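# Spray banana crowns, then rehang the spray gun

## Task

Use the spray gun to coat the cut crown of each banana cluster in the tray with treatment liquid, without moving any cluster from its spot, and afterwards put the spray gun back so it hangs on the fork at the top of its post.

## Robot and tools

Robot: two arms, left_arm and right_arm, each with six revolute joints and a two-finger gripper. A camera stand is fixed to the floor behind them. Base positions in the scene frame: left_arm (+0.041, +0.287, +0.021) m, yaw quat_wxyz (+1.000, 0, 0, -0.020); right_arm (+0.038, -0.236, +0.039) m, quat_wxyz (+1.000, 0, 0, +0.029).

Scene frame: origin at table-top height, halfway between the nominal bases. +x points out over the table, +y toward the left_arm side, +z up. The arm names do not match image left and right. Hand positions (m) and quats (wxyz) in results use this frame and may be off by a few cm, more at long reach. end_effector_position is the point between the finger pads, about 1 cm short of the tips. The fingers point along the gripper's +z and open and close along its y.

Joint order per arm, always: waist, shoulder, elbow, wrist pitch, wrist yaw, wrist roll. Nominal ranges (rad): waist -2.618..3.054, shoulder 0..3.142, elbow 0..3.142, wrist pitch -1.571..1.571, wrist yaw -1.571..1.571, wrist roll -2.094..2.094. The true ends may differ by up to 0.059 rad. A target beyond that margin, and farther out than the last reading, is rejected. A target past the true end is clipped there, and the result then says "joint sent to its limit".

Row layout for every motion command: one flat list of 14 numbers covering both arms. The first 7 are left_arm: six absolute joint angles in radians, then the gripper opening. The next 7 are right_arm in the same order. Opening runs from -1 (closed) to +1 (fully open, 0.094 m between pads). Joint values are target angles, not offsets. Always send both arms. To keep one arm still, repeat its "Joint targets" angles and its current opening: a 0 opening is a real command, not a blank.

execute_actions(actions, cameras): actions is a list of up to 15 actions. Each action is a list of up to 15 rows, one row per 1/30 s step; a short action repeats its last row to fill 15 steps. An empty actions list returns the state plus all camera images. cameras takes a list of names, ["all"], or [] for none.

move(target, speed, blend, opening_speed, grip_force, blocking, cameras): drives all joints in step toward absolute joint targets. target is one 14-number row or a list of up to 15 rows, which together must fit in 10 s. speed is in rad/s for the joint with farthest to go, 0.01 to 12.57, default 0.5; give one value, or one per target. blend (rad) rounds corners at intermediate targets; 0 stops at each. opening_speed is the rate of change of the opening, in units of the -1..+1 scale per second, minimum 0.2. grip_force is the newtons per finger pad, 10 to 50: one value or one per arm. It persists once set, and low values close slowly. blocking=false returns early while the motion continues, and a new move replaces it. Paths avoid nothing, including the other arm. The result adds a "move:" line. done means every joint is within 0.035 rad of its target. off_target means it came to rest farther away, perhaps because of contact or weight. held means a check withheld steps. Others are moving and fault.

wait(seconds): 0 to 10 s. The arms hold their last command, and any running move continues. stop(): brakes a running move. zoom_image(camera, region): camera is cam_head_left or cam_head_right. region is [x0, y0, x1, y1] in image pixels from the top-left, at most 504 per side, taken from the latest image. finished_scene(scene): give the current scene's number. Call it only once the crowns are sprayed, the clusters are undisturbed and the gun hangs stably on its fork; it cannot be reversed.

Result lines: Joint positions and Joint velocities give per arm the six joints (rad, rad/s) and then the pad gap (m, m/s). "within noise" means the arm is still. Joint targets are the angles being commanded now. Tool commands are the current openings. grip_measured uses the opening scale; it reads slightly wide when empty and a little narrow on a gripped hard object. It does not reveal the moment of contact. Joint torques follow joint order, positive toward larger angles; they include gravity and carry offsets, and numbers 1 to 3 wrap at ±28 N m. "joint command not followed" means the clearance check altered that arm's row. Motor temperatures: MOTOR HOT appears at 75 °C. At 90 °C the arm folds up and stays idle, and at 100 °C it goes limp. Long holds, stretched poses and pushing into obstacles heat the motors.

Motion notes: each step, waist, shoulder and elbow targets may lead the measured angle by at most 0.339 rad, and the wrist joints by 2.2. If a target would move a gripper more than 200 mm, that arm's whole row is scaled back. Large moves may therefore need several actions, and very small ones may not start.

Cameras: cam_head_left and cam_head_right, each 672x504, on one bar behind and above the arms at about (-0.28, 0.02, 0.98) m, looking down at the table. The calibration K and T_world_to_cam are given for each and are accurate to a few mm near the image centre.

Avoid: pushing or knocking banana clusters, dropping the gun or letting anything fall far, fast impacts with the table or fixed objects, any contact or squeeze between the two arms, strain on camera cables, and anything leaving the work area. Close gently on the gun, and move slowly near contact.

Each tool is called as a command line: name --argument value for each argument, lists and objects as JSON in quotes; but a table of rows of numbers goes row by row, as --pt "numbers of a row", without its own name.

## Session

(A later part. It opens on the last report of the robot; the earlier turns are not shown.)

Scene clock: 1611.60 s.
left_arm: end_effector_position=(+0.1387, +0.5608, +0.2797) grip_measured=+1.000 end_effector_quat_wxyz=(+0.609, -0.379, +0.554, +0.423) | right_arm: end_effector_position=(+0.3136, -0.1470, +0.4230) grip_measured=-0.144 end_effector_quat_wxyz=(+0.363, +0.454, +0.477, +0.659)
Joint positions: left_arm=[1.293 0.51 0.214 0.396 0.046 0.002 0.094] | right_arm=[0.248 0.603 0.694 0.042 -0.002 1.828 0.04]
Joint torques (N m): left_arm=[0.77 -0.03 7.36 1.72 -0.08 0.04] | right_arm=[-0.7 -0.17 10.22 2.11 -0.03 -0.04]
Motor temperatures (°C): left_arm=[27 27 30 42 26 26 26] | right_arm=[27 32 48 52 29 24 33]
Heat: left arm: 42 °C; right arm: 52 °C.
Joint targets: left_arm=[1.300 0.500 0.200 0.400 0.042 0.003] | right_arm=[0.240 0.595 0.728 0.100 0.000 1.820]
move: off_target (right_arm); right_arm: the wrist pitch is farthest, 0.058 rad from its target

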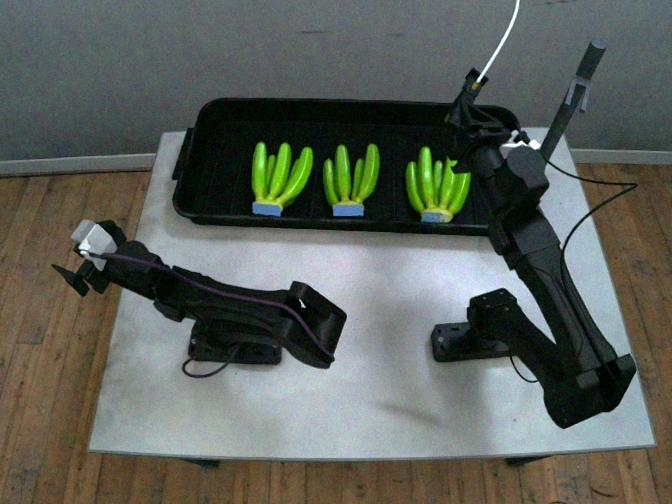

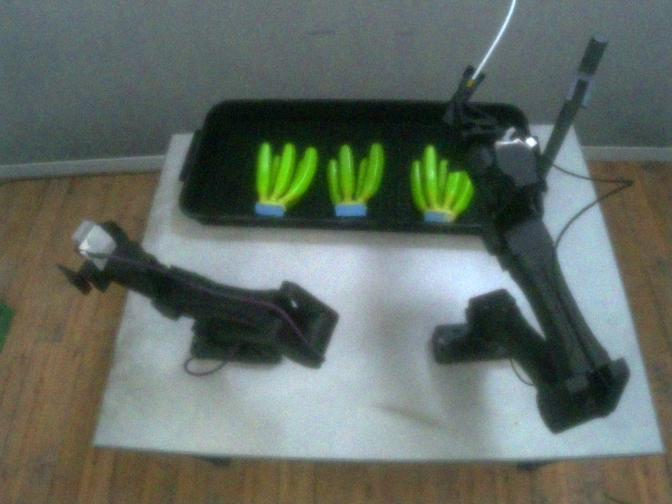

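move --pt "1.3 0.5 0.2 0.4 0.042 0.003 1 0.18 0.595 0.728 0.1 0 1.82 -0.7" --pt "1.3 0.5 0.2 0.4 0.042 0.003 1 0.18 0.595 0.728 -0.45 0 1.82 -0.7" --pt "1.3 0.5 0.2 0.4 0.042 0.003 1 0.125 0.595 0.728 -0.45 0 1.82 -0.7" --pt "1.3 0.5 0.2 0.4 0.042 0.003 1 0.125 0.595 0.728 0.1 0 1.82 -0.7" --speed 0.17 --blend '[0.02,0.02,0.02,0]' --cameras '["all"]'

zoom_image --camera "cam_head_left" --region '[360, 40, 600, 240]'

zoom_image --camera "cam_head_right" --region '[360, 40, 600, 240]'

Scene clock: 1626.07 s.
left_arm: end_effector_position=(+0.1387, +0.5608, +0.2797) grip_measured=+1.000 end_effector_quat_wxyz=(+0.609, -0.379, +0.554, +0.423) | right_arm: end_effector_position=(+0.3219, -0.1791, +0.4231) grip_measured=-0.144 end_effector_quat_wxyz=(+0.400, +0.480, +0.451, +0.638)
Joint positions: left_arm=[1.293 0.51 0.214 0.396 0.046 0.002 0.094] | right_arm=[0.133 0.603 0.694 0.042 -0.004 1.828 0.04]
Joint torques (N m): left_arm=[0.81 0.08 7.42 1.71 -0.05 0.05] | right_arm=[-0.65 -0.21 10.13 2.16 -0.02 -0.07]
Heat: left arm: 42 °C; right arm: 54 °C.
Joint targets: left_arm=[1.300 0.500 0.200 0.400 0.042 0.003] | right_arm=[0.125 0.595 0.728 0.100 0.000 1.820]
move: off_target (right_arm); right_arm: the wrist pitch is farthest, 0.058 rad from its target

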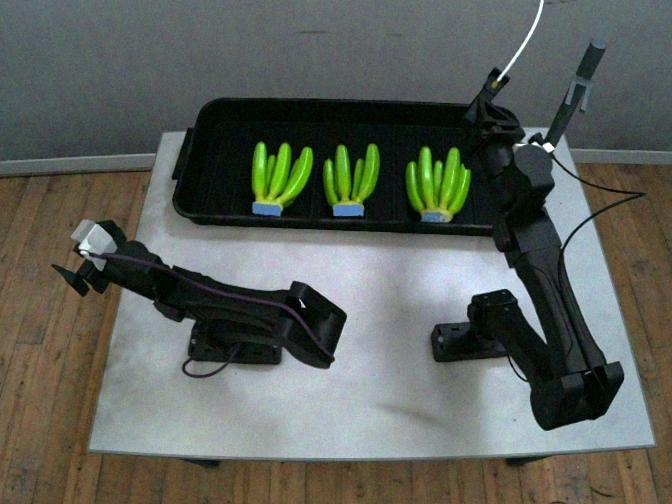

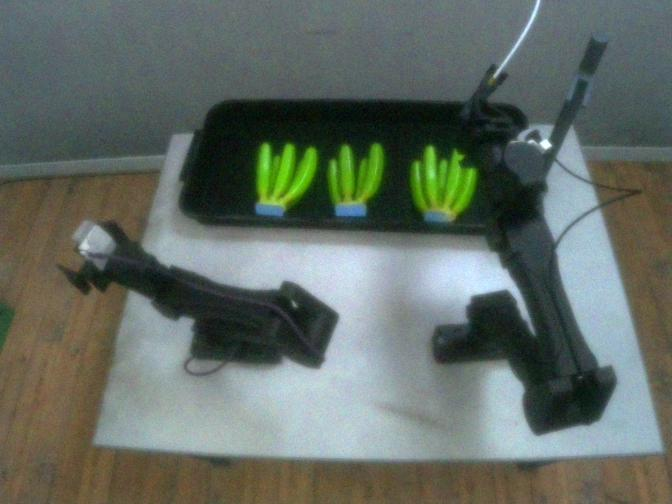

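Scaled by 2.100 from the camera's 672x504 image, which has a finer 960x720 frame.

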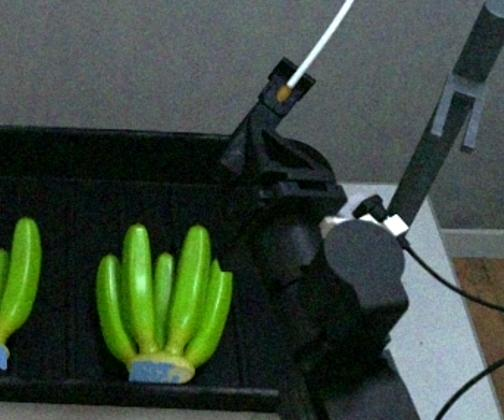

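Scaled by 2.100 from the camera's 672x504 image, which has a finer 960x720 frame.

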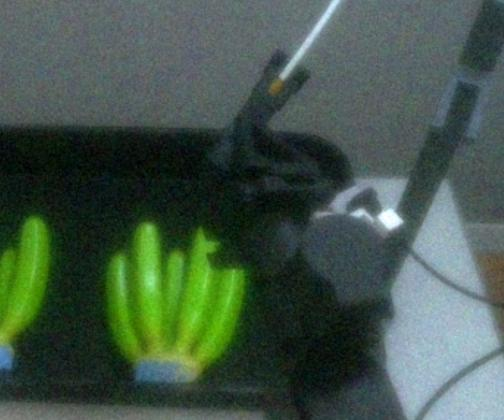

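move --pt "1.3 0.5 0.2 0.4 0.042 0.003 1 0.20 0.595 0.728 0.3 0 1.82 -0.7" --pt "1.3 0.5 0.2 0.4 0.042 0.003 1 0.20 0.595 0.728 -0.8 0 1.82 -0.7" --speed 0.17 --cameras '["all"]'

zoom_image --camera "cam_head_left" --region '[360, 40, 600, 240]'

zoom_image --camera "cam_head_right" --region '[360, 40, 600, 240]'

Scene clock: 1641.53 s.
left_arm: end_effector_position=(+0.1387, +0.5608, +0.2797) grip_measured=+1.000 end_effector_quat_wxyz=(+0.609, -0.379, +0.554, +0.423) | right_arm: end_effector_position=(+0.2590, -0.1775, +0.2238) grip_measured=-0.144 end_effector_quat_wxyz=(+0.207, +0.647, +0.643, +0.355)
Joint positions: left_arm=[1.293 0.51 0.214 0.396 0.046 0.002 0.094] | right_arm=[0.191 0.603 0.694 -0.815 -0.004 1.828 0.04]
Joint torques (N m): left_arm=[0.8 0.01 7.31 1.71 -0.06 0.03] | right_arm=[0.87 0.09 9.87 1.57 0.01 -0.06]
Heat: left arm: 42 °C; right arm: 54 °C.
Joint targets: left_arm=[1.300 0.500 0.200 0.400 0.042 0.003] | right_arm=[0.200 0.595 0.728 -0.800 0.000 1.820]
move: done

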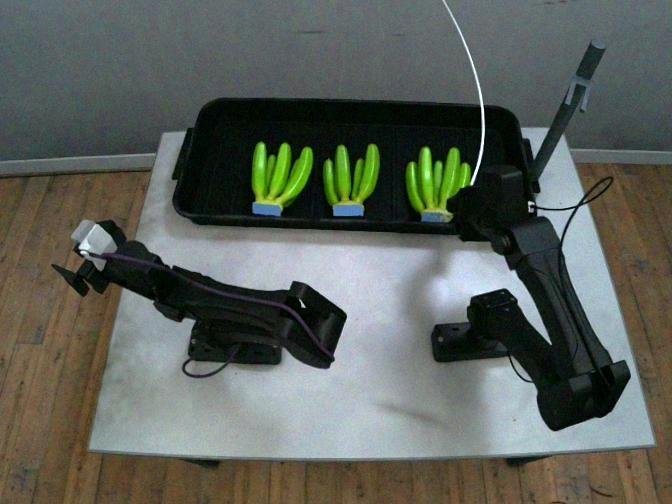

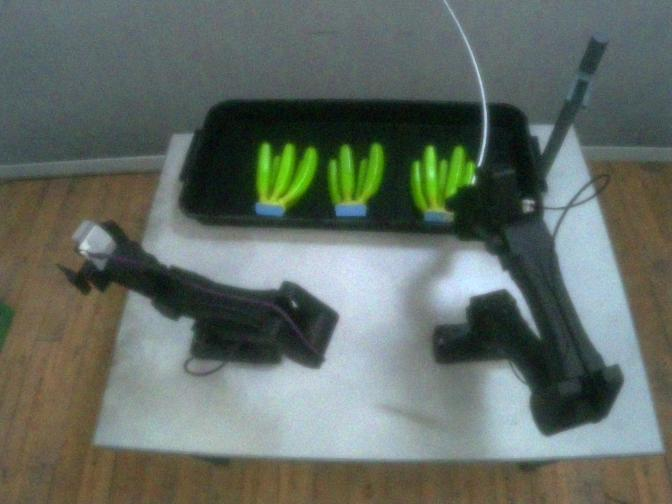

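Scaled by 2.100 from the camera's 672x504 image, which has a finer 960x720 frame.

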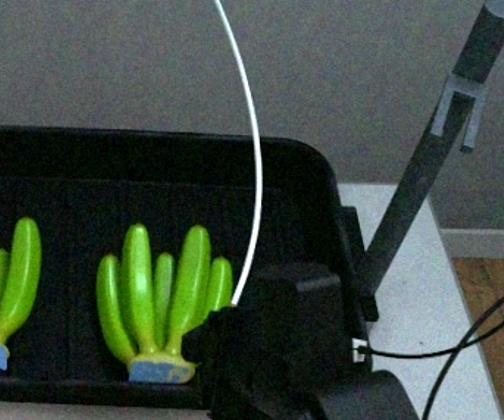

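Scaled by 2.100 from the camera's 672x504 image, which has a finer 960x720 frame.

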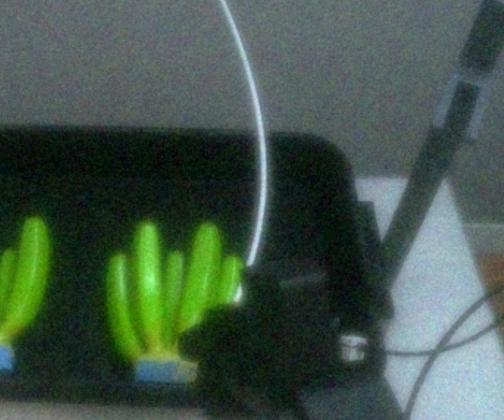

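move --pt "1.3 0.5 0.2 0.4 0.042 0.003 1 0.26 0.595 0.728 -0.45 0 1.65 -0.7" --pt "1.3 0.5 0.2 0.4 0.042 0.003 1 0.26 0.595 0.728 0.2 0 1.65 -0.7" --pt "1.3 0.5 0.2 0.4 0.042 0.003 1 0.18 0.595 0.728 0.2 0 1.65 -0.7" --pt "1.3 0.5 0.2 0.4 0.042 0.003 1 0.18 0.595 0.728 -0.1 0 1.65 -0.7" --speed '[0.3,0.15,0.17,0.17]' --blend '[0,0.02,0.02,0]' --cameras '["all"]'

zoom_image --camera "cam_head_left" --region '[360, 40, 600, 240]'

zoom_image --camera "cam_head_right" --region '[360, 40, 600, 240]'

Scene clock: 1660.53 s.
left_arm: end_effector_position=(+0.1387, +0.5608, +0.2797) grip_measured=+1.000 end_effector_quat_wxyz=(+0.609, -0.379, +0.554, +0.423) | right_arm: end_effector_position=(+0.3206, -0.1632, +0.3775) grip_measured=-0.144 end_effector_quat_wxyz=(+0.396, +0.473, +0.548, +0.565)
Joint positions: left_arm=[1.293 0.51 0.214 0.396 0.046 0.002 0.094] | right_arm=[0.188 0.605 0.694 -0.139 -0.002 1.672 0.04]
Joint torques (N m): left_arm=[0.75 -0.02 7.36 1.7 -0.05 0.05] | right_arm=[-0.68 -0.55 10.21 2.08 0.02 -0.19]
Heat: left arm: 42 °C; right arm: 53 °C.
Joint targets: left_arm=[1.300 0.500 0.200 0.400 0.042 0.003] | right_arm=[0.180 0.595 0.728 -0.100 0.000 1.650]
move: off_target (right_arm); right_arm: the wrist pitch is farthest, 0.039 rad from its target

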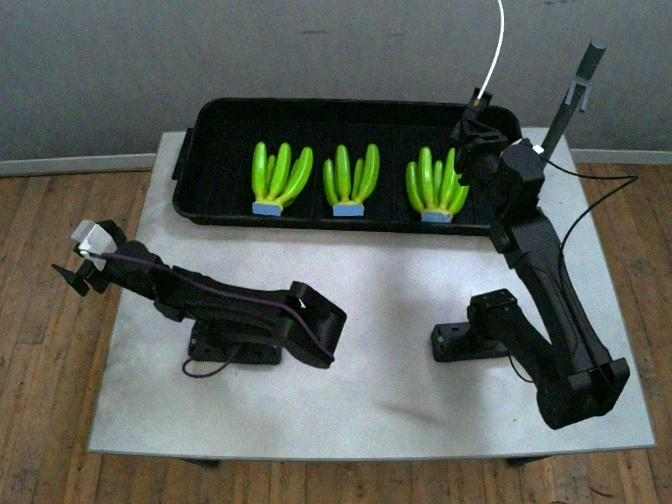

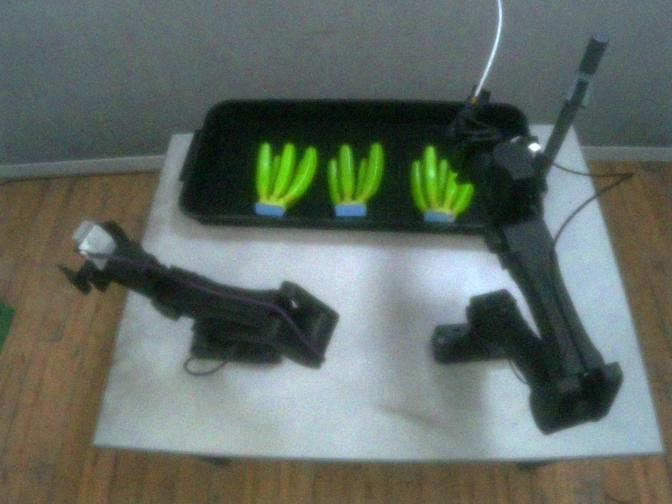

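Scaled by 2.100 from the camera's 672x504 image, which has a finer 960x720 frame.

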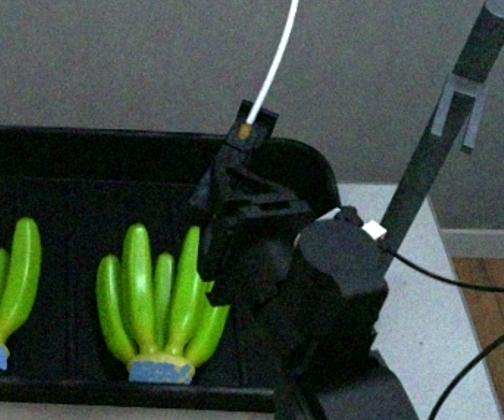

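Scaled by 2.100 from the camera's 672x504 image, which has a finer 960x720 frame.

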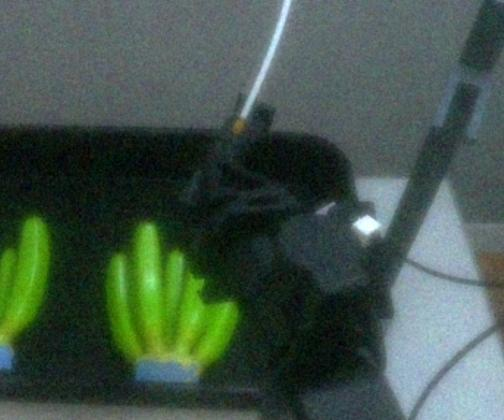

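move --pt "1.3 0.5 0.2 0.4 0.042 0.003 1 0.21 0.595 0.728 -0.35 0 1.6 -0.7" --pt "1.3 0.5 0.2 0.4 0.042 0.003 1 0.22 0.595 0.728 0.1 0 1.6 -0.7" --pt "1.3 0.5 0.2 0.4 0.042 0.003 1 0.15 0.595 0.728 0.1 0 1.6 -0.7" --speed '[0.3,0.15,0.17]' --cameras '["all"]'

zoom_image --camera "cam_head_left" --region '[400, 170, 480, 240]'

zoom_image --camera "cam_head_left" --region '[440, 40, 620, 180]'

Scene clock: 1672.83 s.
left_arm: end_effector_position=(+0.1387, +0.5608, +0.2797) grip_measured=+1.000 end_effector_quat_wxyz=(+0.609, -0.379, +0.554, +0.423) | right_arm: end_effector_position=(+0.3209, -0.1725, +0.4227) grip_measured=-0.144 end_effector_quat_wxyz=(+0.456, +0.426, +0.503, +0.598)
Joint positions: left_arm=[1.293 0.51 0.214 0.396 0.046 0.002 0.094] | right_arm=[0.157 0.605 0.694 0.042 -0.002 1.623 0.04]
Joint torques (N m): left_arm=[0.72 0.13 7.36 1.73 -0.05 0.05] | right_arm=[-0.62 -0.44 10.15 2.14 -0.04 -0.23]
Motor temperatures (°C): left_arm=[27 27 30 42 26 26 26] | right_arm=[27 30 53 55 29 24 33]
Heat: left arm: 42 °C; right arm: 55 °C.
Joint targets: left_arm=[1.300 0.500 0.200 0.400 0.042 0.003] | right_arm=[0.150 0.595 0.728 0.100 0.000 1.600]
move: off_target (right_arm); right_arm: the wrist pitch is farthest, 0.058 rad from its target

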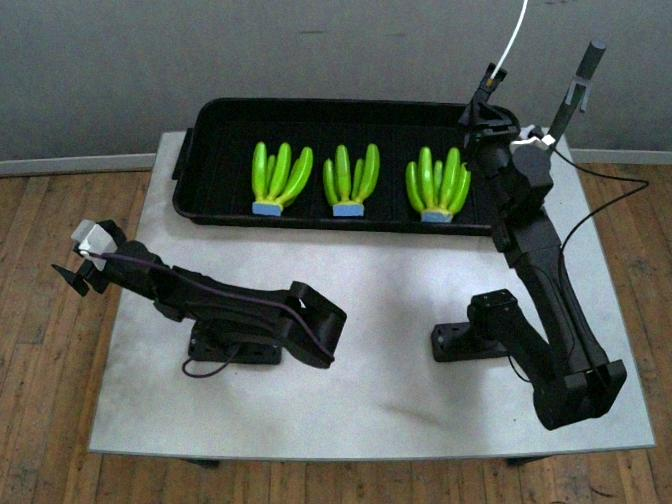

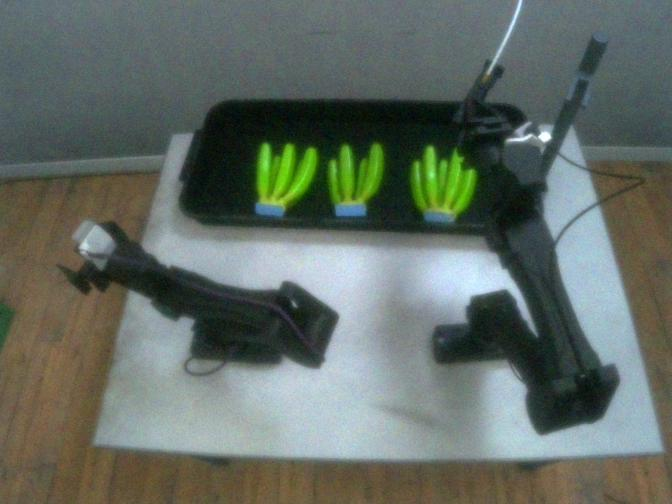

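Scaled by 6.300 from the camera's 672x504 image, which has a finer 960x720 frame.

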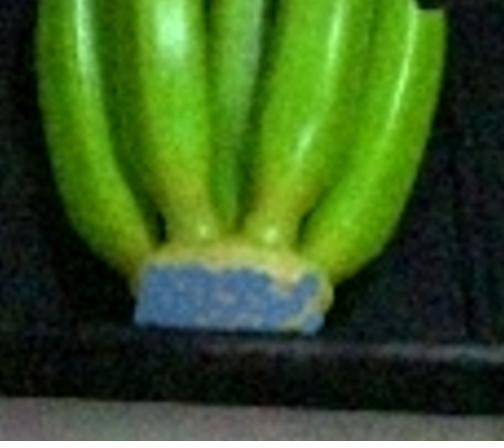

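Scaled by 2.800 from the camera's 672x504 image, which has a finer 960x720 frame.

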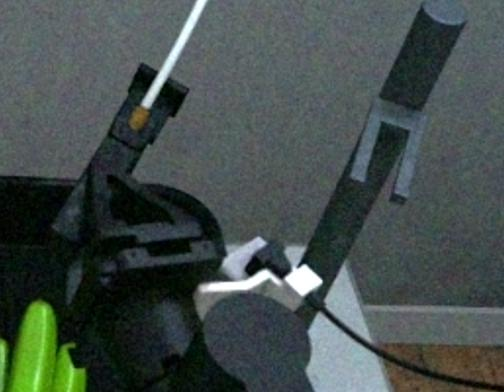

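move --pt "1.3 0.5 0.2 0.4 0.042 0.003 1 0.16 0.595 0.728 -0.4 0 1.65 -0.7" --pt "1.3 0.5 0.2 0.4 0.042 0.003 1 0.20 0.595 0.728 -0.4 0 1.65 -0.7" --pt "1.3 0.5 0.2 0.4 0.042 0.003 1 0.20 0.595 0.728 0.05 0 1.65 -0.7" --pt "1.3 0.5 0.2 0.4 0.042 0.003 1 0.23 0.595 0.728 0.05 0 1.65 -0.7" --pt "1.3 0.5 0.2 0.4 0.042 0.003 1 0.23 0.595 0.728 -0.4 0 1.65 -0.7" --speed 0.2 --blend '[0.02,0.02,0.02,0.02,0]' --cameras '["all"]'

zoom_image --camera "cam_head_left" --region '[400, 170, 480, 240]'

Scene clock: 1687.50 s.
left_arm: end_effector_position=(+0.1387, +0.5608, +0.2797) grip_measured=+1.000 end_effector_quat_wxyz=(+0.609, -0.379, +0.554, +0.423) | right_arm: end_effector_position=(+0.3042, -0.1577, +0.3056) grip_measured=-0.144 end_effector_quat_wxyz=(+0.326, +0.519, +0.632, +0.475)
Joint positions: left_arm=[1.293 0.51 0.214 0.396 0.046 0.002 0.094] | right_arm=[0.222 0.605 0.694 -0.432 -0.001 1.655 0.04]
Joint torques (N m): left_arm=[0.73 0.02 7.38 1.72 -0.02 0.05] | right_arm=[0.75 -0.16 10.29 1.94 -0.05 -0.02]
Motor temperatures (°C): left_arm=[27 27 30 42 26 26 26] | right_arm=[27 30 53 56 29 24 33]
Heat: left arm: 42 °C; right arm: 56 °C.
Joint targets: left_arm=[1.300 0.500 0.200 0.400 0.042 0.003] | right_arm=[0.230 0.595 0.728 -0.400 0.000 1.650]
move: done; blend cut to 0.015 rad at target 3, 0.015 rad at target 4

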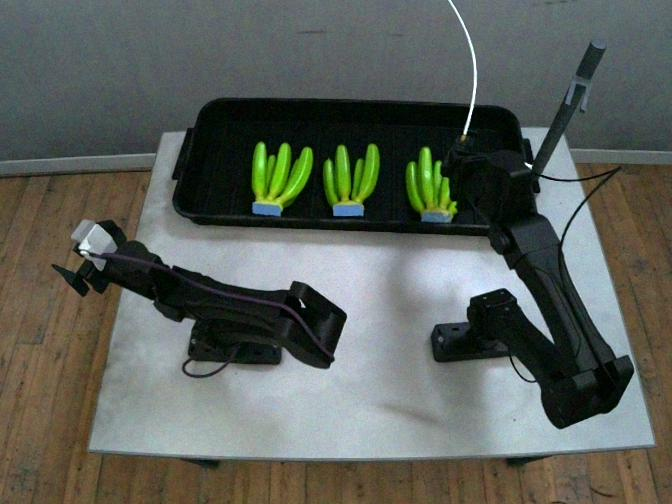

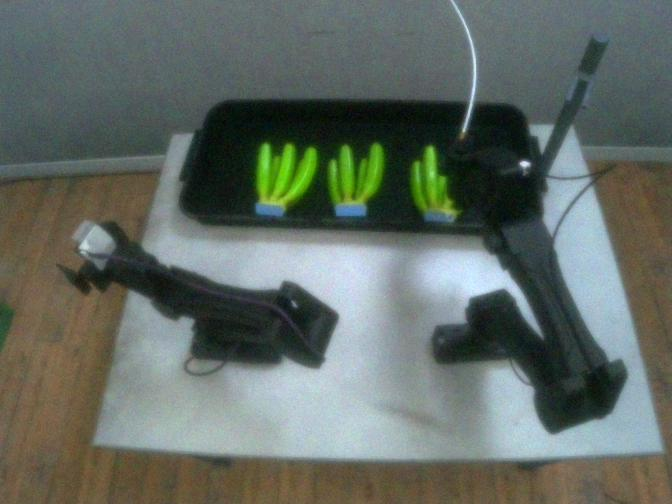

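Scaled by 6.300 from the camera's 672x504 image, which has a finer 960x720 frame.

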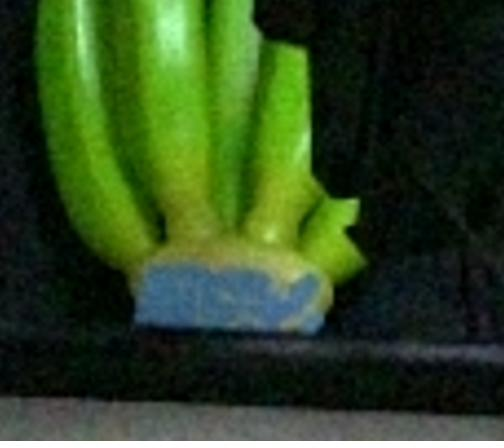

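move --pt "1.3 0.5 0.2 0.4 0.042 0.003 1 0.27 0.09 0.75 -0.72 0 1.82 -0.7" --pt "1.3 0.5 0.2 0.4 0.042 0.003 1 0.27 0.09 0.75 -0.27 0 1.82 -0.7" --pt "1.3 0.5 0.2 0.4 0.042 0.003 1 0.20 0.09 0.75 -0.27 0 1.82 -0.7" --pt "1.3 0.5 0.2 0.4 0.042 0.003 1 0.20 0.09 0.75 -0.72 0 1.82 -0.7" --speed '[0.6,0.16,0.16,0.16]' --blend '[0,0.02,0.02,0]' --cameras '["all"]'

zoom_image --camera "cam_head_left" --region '[400, 170, 480, 240]'

Scene clock: 1713.40 s.
left_arm: end_effector_position=(+0.1387, +0.5608, +0.2797) grip_measured=+1.000 end_effector_quat_wxyz=(+0.609, -0.379, +0.554, +0.423) | right_arm: end_effector_position=(+0.2030, -0.1893, +0.3410) grip_measured=-0.144 end_effector_quat_wxyz=(+0.328, +0.531, +0.538, +0.567)
Joint positions: left_arm=[1.293 0.51 0.214 0.396 0.046 0.002 0.094] | right_arm=[0.208 0.108 0.721 -0.755 -0.001 1.824 0.04]
Joint torques (N m): left_arm=[0.75 -0.02 7.39 1.72 -0.05 0.05] | right_arm=[-0.62 2.36 8.05 2.02 -0.03 0.01]
Motor temperatures (°C): left_arm=[27 27 30 42 26 26 26] | right_arm=[27 30 51 56 29 24 33]
Heat: left arm: 42 °C; right arm: 56 °C.
Joint targets: left_arm=[1.300 0.500 0.200 0.400 0.042 0.003] | right_arm=[0.200 0.090 0.750 -0.720 0.000 1.820]
move: done

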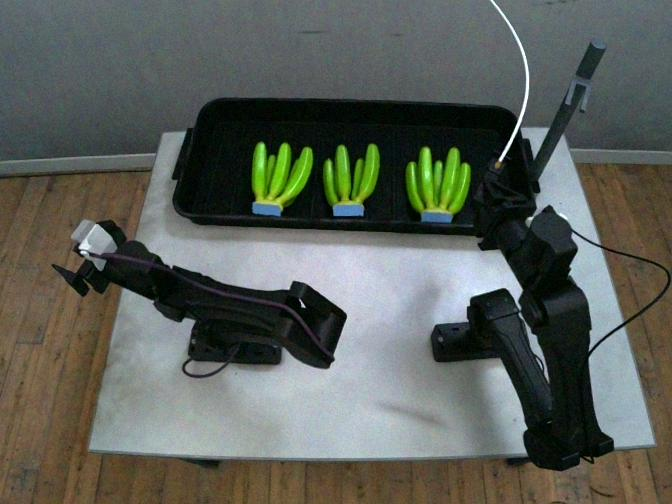

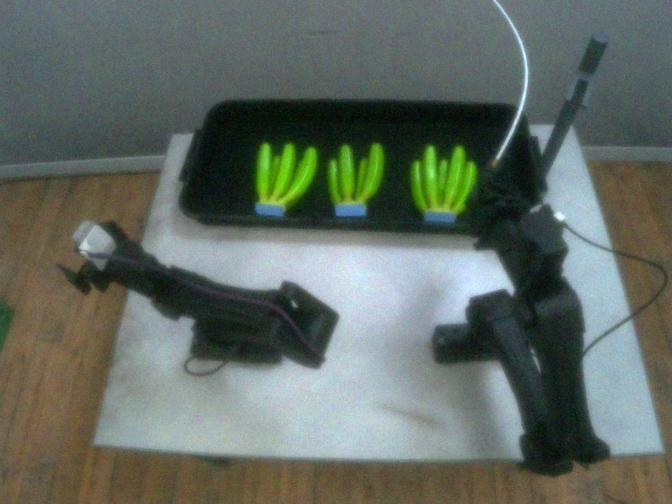

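Scaled by 6.300 from the camera's 672x504 image, which has a finer 960x720 frame.

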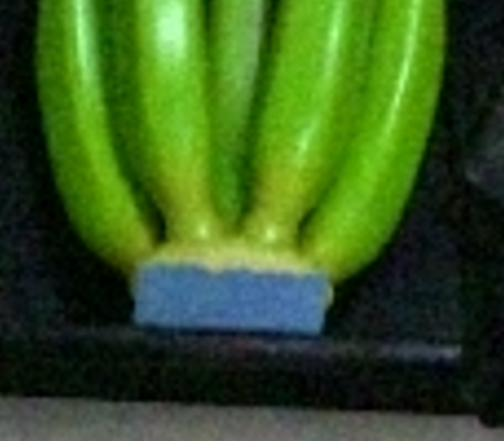

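move --pt "1.3 0.5 0.2 0.4 0.042 0.003 1 0.15 0.5 0.6 0.0 0 1.0 -0.7" --pt "1.3 0.5 0.2 0.4 0.042 0.003 1 -0.1 0.745 0.4 0.3 0.1 0.2 -0.7" --speed 0.7 --blend '[0.1,0]' --cameras '["all"]'

zoom_image --camera "cam_head_left" --region '[440, 20, 620, 180]'

zoom_image --camera "cam_head_right" --region '[440, 20, 620, 180]'

Scene clock: 1723.67 s.
left_arm: end_effector_position=(+0.1387, +0.5608, +0.2797) grip_measured=+1.000 end_effector_quat_wxyz=(+0.609, -0.379, +0.554, +0.423) | right_arm: end_effector_position=(+0.3638, -0.2630, +0.2871) grip_measured=-0.144 end_effector_quat_wxyz=(+0.670, +0.123, +0.731, +0.025)
Joint positions: left_arm=[1.293 0.51 0.214 0.396 0.046 0.002 0.094] | right_arm=[-0.094 0.752 0.408 0.243 0.093 0.214 0.04]
Joint torques (N m): left_arm=[0.75 0.02 7.36 1.71 -0.05 0.04] | right_arm=[-0.49 -1.73 6.82 2.22 0.06 -0.17]
Motor temperatures (°C): left_arm=[27 27 30 42 26 26 26] | right_arm=[27 30 49 55 29 24 33]
Heat: left arm: 42 °C; right arm: 55 °C.
Joint targets: left_arm=[1.300 0.500 0.200 0.400 0.042 0.003] | right_arm=[-0.100 0.745 0.400 0.300 0.100 0.200]
move: off_target (right_arm); right_arm: the wrist pitch is farthest, 0.057 rad from its target

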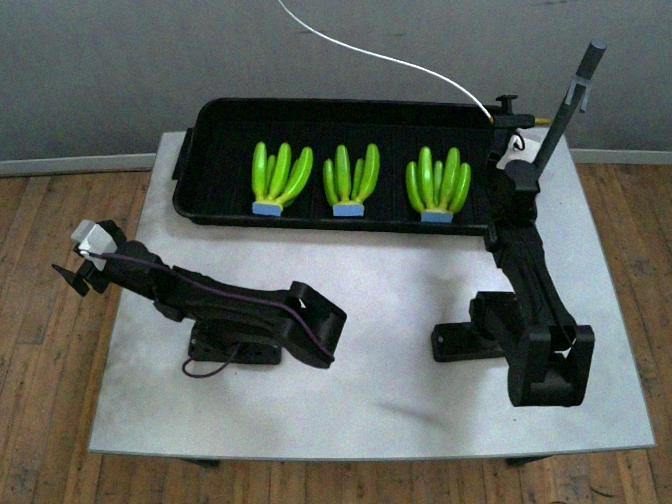

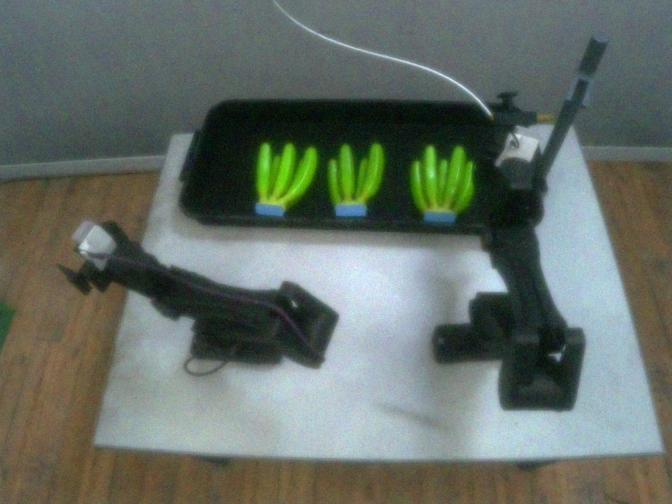

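Scaled by 2.800 from the camera's 672x504 image, which has a finer 960x720 frame.

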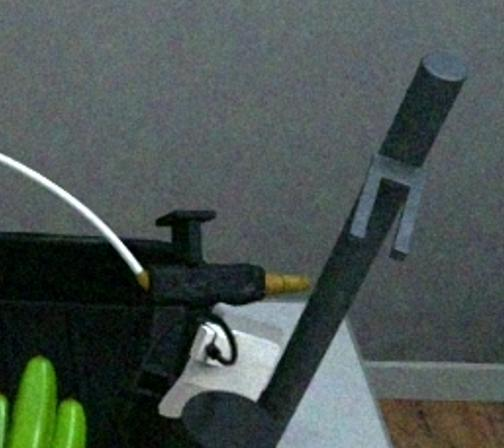

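Scaled by 2.800 from the camera's 672x504 image, which has a finer 960x720 frame.

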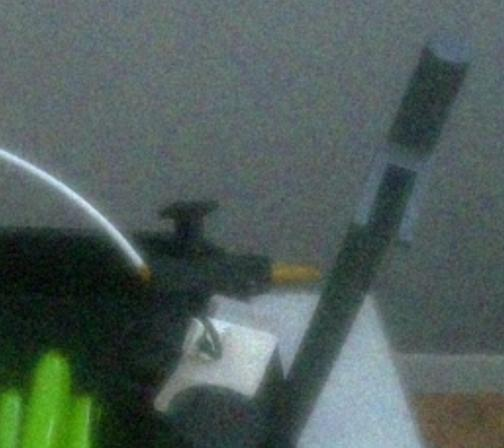

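move --target '[1.3,0.5,0.2,0.4,0.042,0.003,1,-0.31,0.773,0.259,0.92,0.237,0.22,-0.7]' --speed 0.5 --cameras '["all"]'

zoom_image --camera "cam_head_left" --region '[470, 40, 630, 180]'

zoom_image --camera "cam_head_right" --region '[470, 40, 630, 180]'

Scene clock: 1774.70 s.
left_arm: end_effector_position=(+0.1387, +0.5608, +0.2797) grip_measured=+1.000 end_effector_quat_wxyz=(+0.609, -0.379, +0.554, +0.423) | right_arm: end_effector_position=(+0.3315, -0.3379, +0.3548) grip_measured=-0.162 end_effector_quat_wxyz=(+0.810, +0.200, +0.547, -0.061)
Joint positions: left_arm=[1.293 0.51 0.214 0.396 0.046 0.002 0.094] | right_arm=[-0.29 0.783 0.261 0.854 0.183 0.212 0.039]
Joint torques (N m): left_arm=[0.73 0.06 7.41 1.71 -0.08 0.03] | right_arm=[-1.92 -1.52 7.12 2.1 0.47 0.09]
Motor temperatures (°C): left_arm=[27 27 30 42 26 26 26] | right_arm=[27 29 48 63 29 24 33]
Heat: left arm: 42 °C; right arm: 63 °C.
Joint targets: left_arm=[1.300 0.500 0.200 0.400 0.042 0.003] | right_arm=[-0.310 0.773 0.259 0.920 0.237 0.220]
move: off_target (right_arm); right_arm: the wrist pitch is farthest, 0.066 rad from its target

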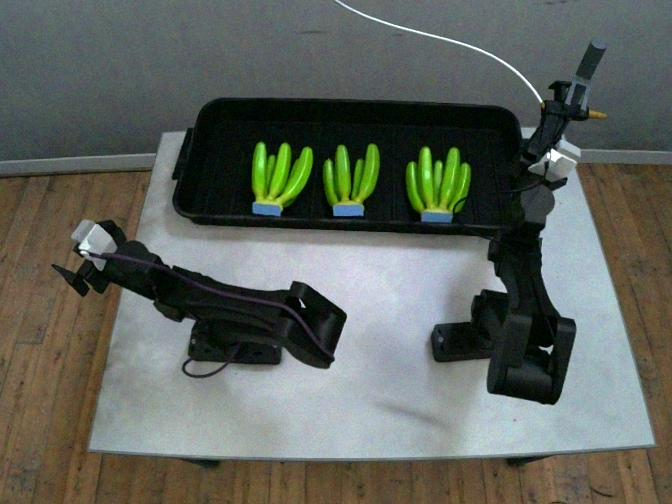

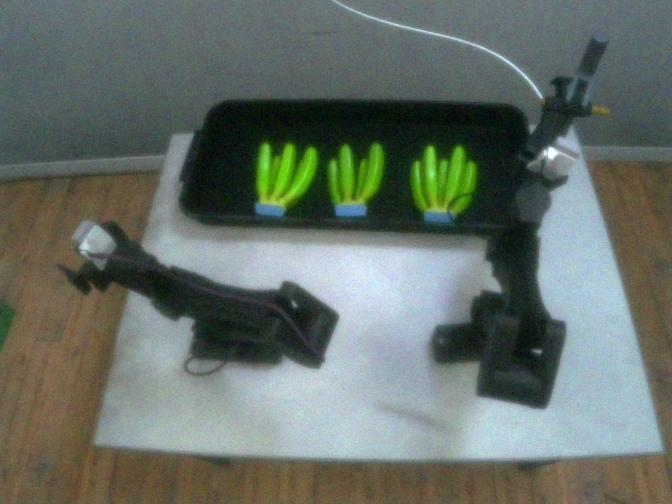

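Scaled by 3.150 from the camera's 672x504 image, which has a finer 960x720 frame.

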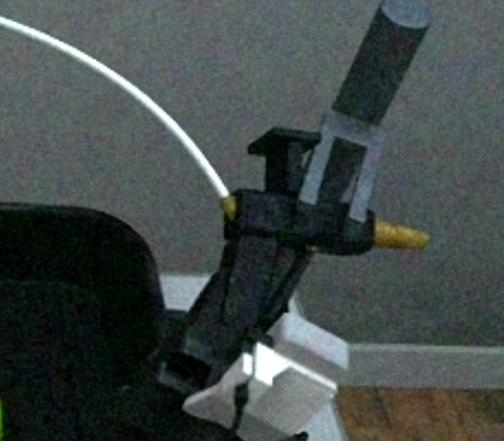

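Scaled by 3.150 from the camera's 672x504 image, which has a finer 960x720 frame.

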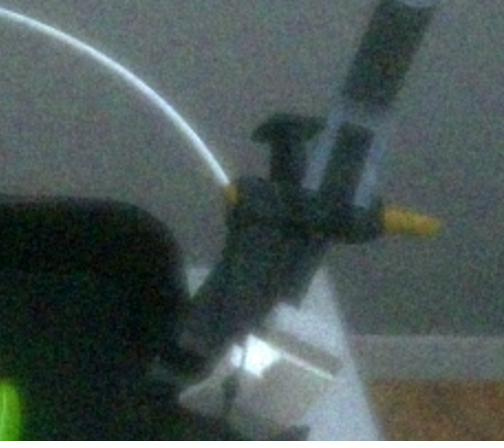

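move --pt "1.3 0.5 0.2 0.4 0.042 0.003 1 -0.26 0.773 0.259 0.86 0.19 0.22 -0.7" --pt "1.3 0.5 0.2 0.4 0.042 0.003 1 -0.20 0.48 0.26 0.57 0.25 0.22 -0.7" --pt "1.3 0.5 0.2 0.4 0.042 0.003 1 -0.14 0.22 0.28 0.30 0.3 0.22 -0.7" --speed 0.3 --blend '[0.02,0.05,0]' --cameras '["all"]'

zoom_image --camera "cam_head_left" --region '[460, 20, 620, 160]'

zoom_image --camera "cam_head_right" --region '[460, 20, 620, 160]'

Scene clock: 1798.43 s.
left_arm: end_effector_position=(+0.1387, +0.5608, +0.2797) grip_measured=+1.000 end_effector_quat_wxyz=(+0.609, -0.379, +0.554, +0.423) | right_arm: end_effector_position=(+0.2720, -0.3089, +0.3552) grip_measured=-0.162 end_effector_quat_wxyz=(+0.797, +0.207, +0.566, -0.040)
Joint positions: left_arm=[1.293 0.51 0.214 0.396 0.046 0.002 0.094] | right_arm=[-0.148 0.239 0.261 0.268 0.298 0.212 0.039]
Joint torques (N m): left_arm=[0.77 0.01 7.27 1.71 -0.06 0.06] | right_arm=[0.66 0.29 8.84 1.79 -0.04 0.08]
Motor temperatures (°C): left_arm=[27 27 30 42 26 26 26] | right_arm=[27 29 47 60 29 24 33]
Heat: left arm: 42 °C; right arm: 60 °C.
Joint targets: left_arm=[1.300 0.500 0.200 0.400 0.042 0.003] | right_arm=[-0.140 0.220 0.280 0.300 0.300 0.220]
move: done

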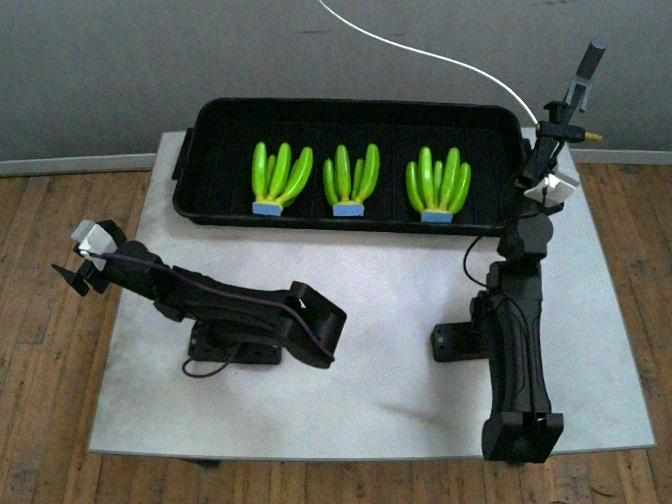

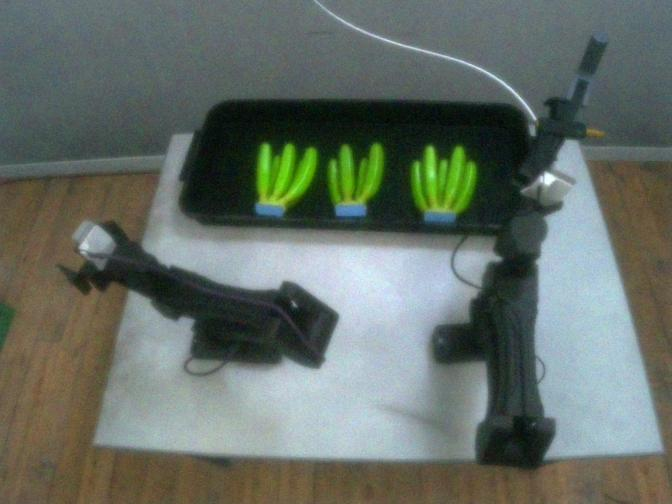

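Scaled by 3.150 from the camera's 672x504 image, which has a finer 960x720 frame.

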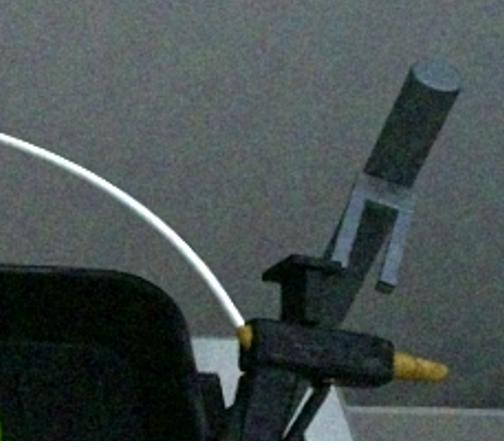

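Scaled by 3.150 from the camera's 672x504 image, which has a finer 960x720 frame.

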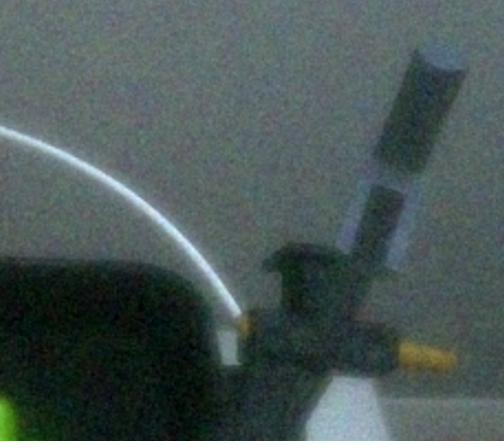

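move --target '[1.3,0.5,0.2,0.4,0.042,0.003,1,-0.325,0.5,0.29,0.60,0.24,0.22,-0.7]' --speed 0.25 --cameras '["all"]'

zoom_image --camera "cam_head_left" --region '[500, 40, 640, 160]'

zoom_image --camera "cam_head_right" --region '[500, 40, 640, 160]'

Scene clock: 1816.30 s.
left_arm: end_effector_position=(+0.1387, +0.5608, +0.2797) grip_measured=+1.000 end_effector_quat_wxyz=(+0.609, -0.379, +0.554, +0.423) | right_arm: end_effector_position=(+0.3017, -0.3273, +0.3598) grip_measured=-0.162 end_effector_quat_wxyz=(+0.804, +0.193, +0.560, -0.056)
Joint positions: left_arm=[1.293 0.51 0.214 0.396 0.046 0.002 0.094] | right_arm=[-0.296 0.504 0.261 0.55 0.156 0.212 0.039]
Joint torques (N m): left_arm=[0.73 0.02 7.36 1.71 -0.07 0.04] | right_arm=[-2.51 0.49 10.02 1.95 0.91 0.06]
Motor temperatures (°C): left_arm=[27 27 30 42 26 26 26] | right_arm=[27 28 49 58 29 24 33]
Heat: left arm: 42 °C; right arm: 58 °C.
Joint targets: left_arm=[1.300 0.500 0.200 0.400 0.042 0.003] | right_arm=[-0.325 0.500 0.290 0.600 0.240 0.220]
move: off_target (right_arm); right_arm: the wrist yaw is farthest, 0.084 rad from its target

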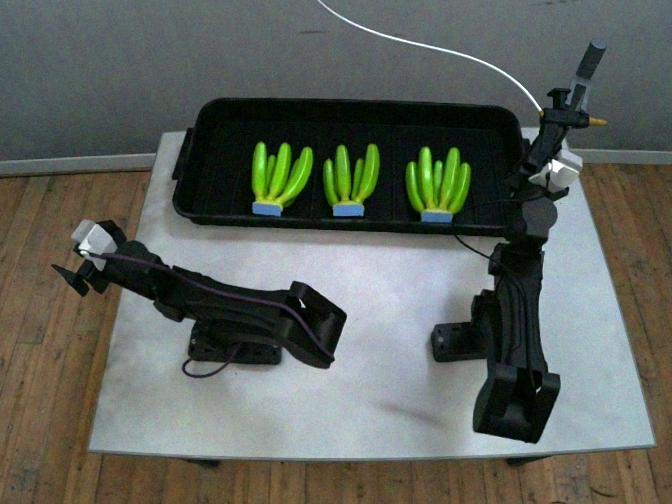

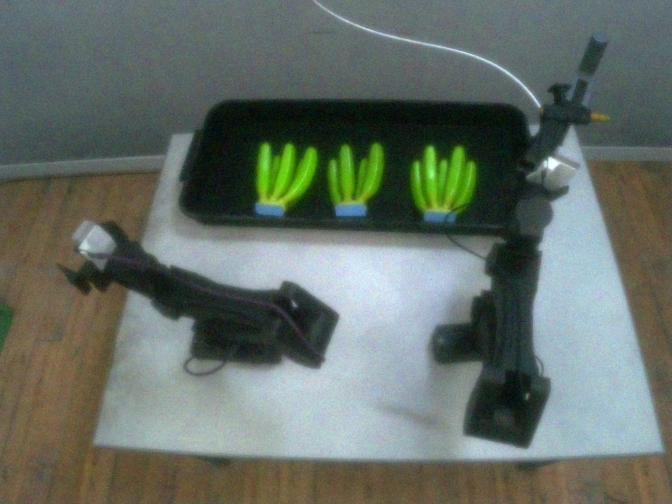

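Scaled by 3.600 from the camera's 672x504 image, which has a finer 960x720 frame.

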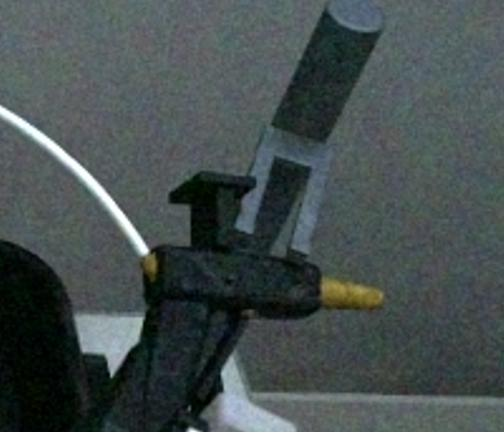

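Scaled by 3.600 from the camera's 672x504 image, which has a finer 960x720 frame.

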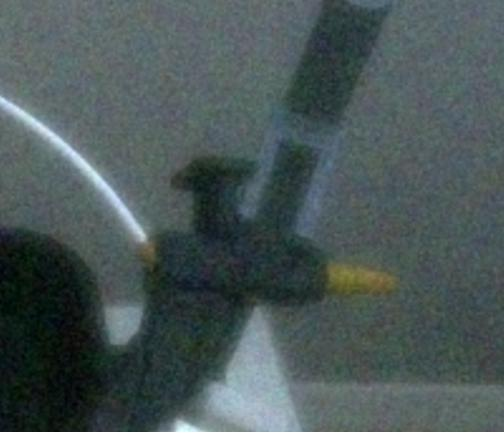

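move --pt "1.3 0.5 0.2 0.4 0.042 0.003 1 -0.27 0.5 0.29 0.60 0.16 0.22 -0.7" --pt "1.3 0.5 0.2 0.4 0.042 0.003 1 -0.148 0.22 0.28 0.30 0.30 0.22 -0.7" --pt "1.3 0.5 0.2 0.4 0.042 0.003 1 -0.12 0.03 0.32 0.12 0.36 0.22 -0.7" --pt "1.3 0.5 0.2 0.4 0.042 0.003 1 -0.30 0.03 0.32 0.12 0.30 0.22 -0.7" --speed 0.3 --blend '[0.03,0.03,0,0]' --cameras '["all"]'

zoom_image --camera "cam_head_left" --region '[500, 40, 640, 160]'

zoom_image --camera "cam_head_right" --region '[500, 40, 640, 160]'

Scene clock: 1834.70 s.
left_arm: end_effector_position=(+0.1387, +0.5608, +0.2797) grip_measured=+1.000 end_effector_quat_wxyz=(+0.609, -0.379, +0.554, +0.423) | right_arm: end_effector_position=(+0.2292, -0.3385, +0.3622) grip_measured=-0.162 end_effector_quat_wxyz=(+0.799, +0.254, +0.536, -0.102)
Joint positions: left_arm=[1.293 0.51 0.214 0.396 0.046 0.002 0.094] | right_arm=[-0.293 0.05 0.284 0.084 0.319 0.212 0.039]
Joint torques (N m): left_arm=[0.69 0.05 7.45 1.7 -0.06 0.05] | right_arm=[-0.65 1.05 9.7 1.76 -0.3 0.07]
Motor temperatures (°C): left_arm=[27 27 30 42 26 26 26] | right_arm=[27 28 50 56 29 24 33]
Heat: left arm: 42 °C; right arm: 56 °C.
Joint targets: left_arm=[1.300 0.500 0.200 0.400 0.042 0.003] | right_arm=[-0.300 0.030 0.320 0.120 0.300 0.220]
move: off_target (right_arm); right_arm: the elbow is farthest, 0.036 rad from its target

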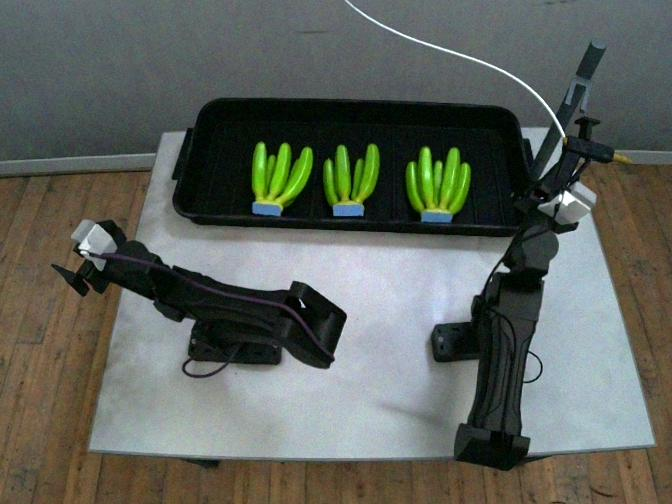

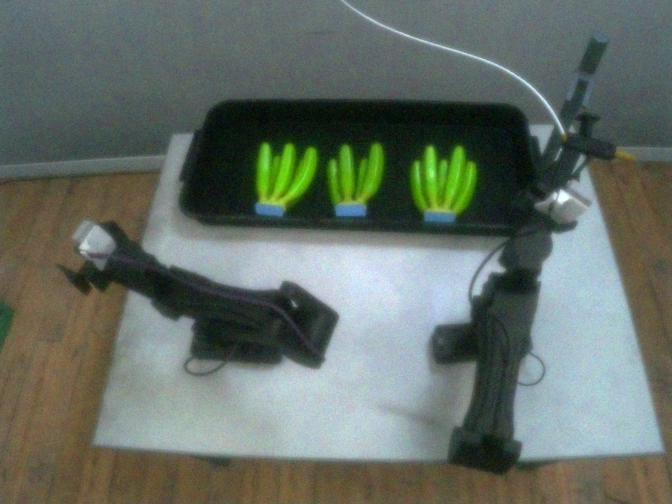

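Scaled by 3.600 from the camera's 672x504 image, which has a finer 960x720 frame.

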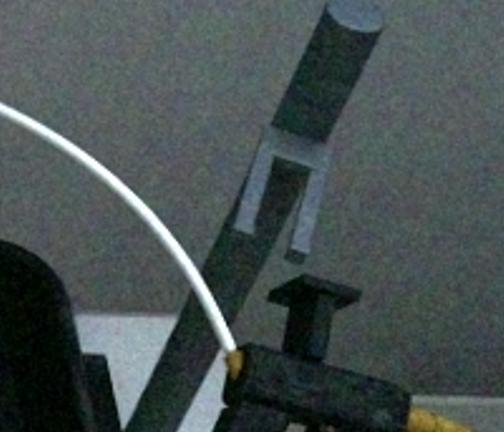

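Scaled by 3.600 from the camera's 672x504 image, which has a finer 960x720 frame.

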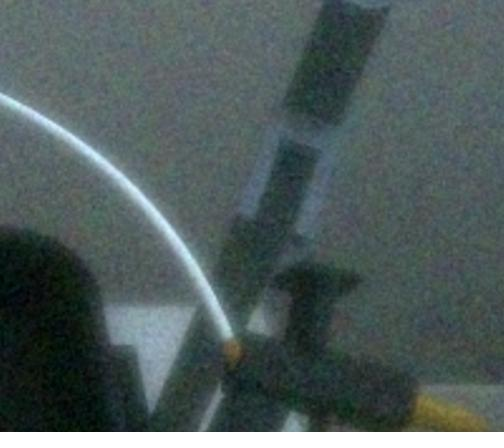

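zoom_image --camera "cam_head_left" --region '[490, 80, 650, 240]'

Scaled by 3.150 from the camera's 672x504 image, which has a finer 960x720 frame.

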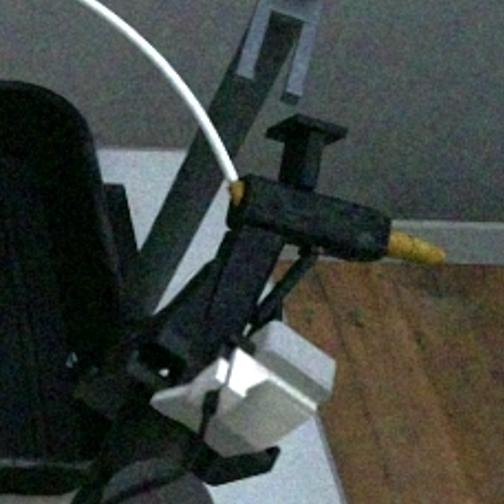

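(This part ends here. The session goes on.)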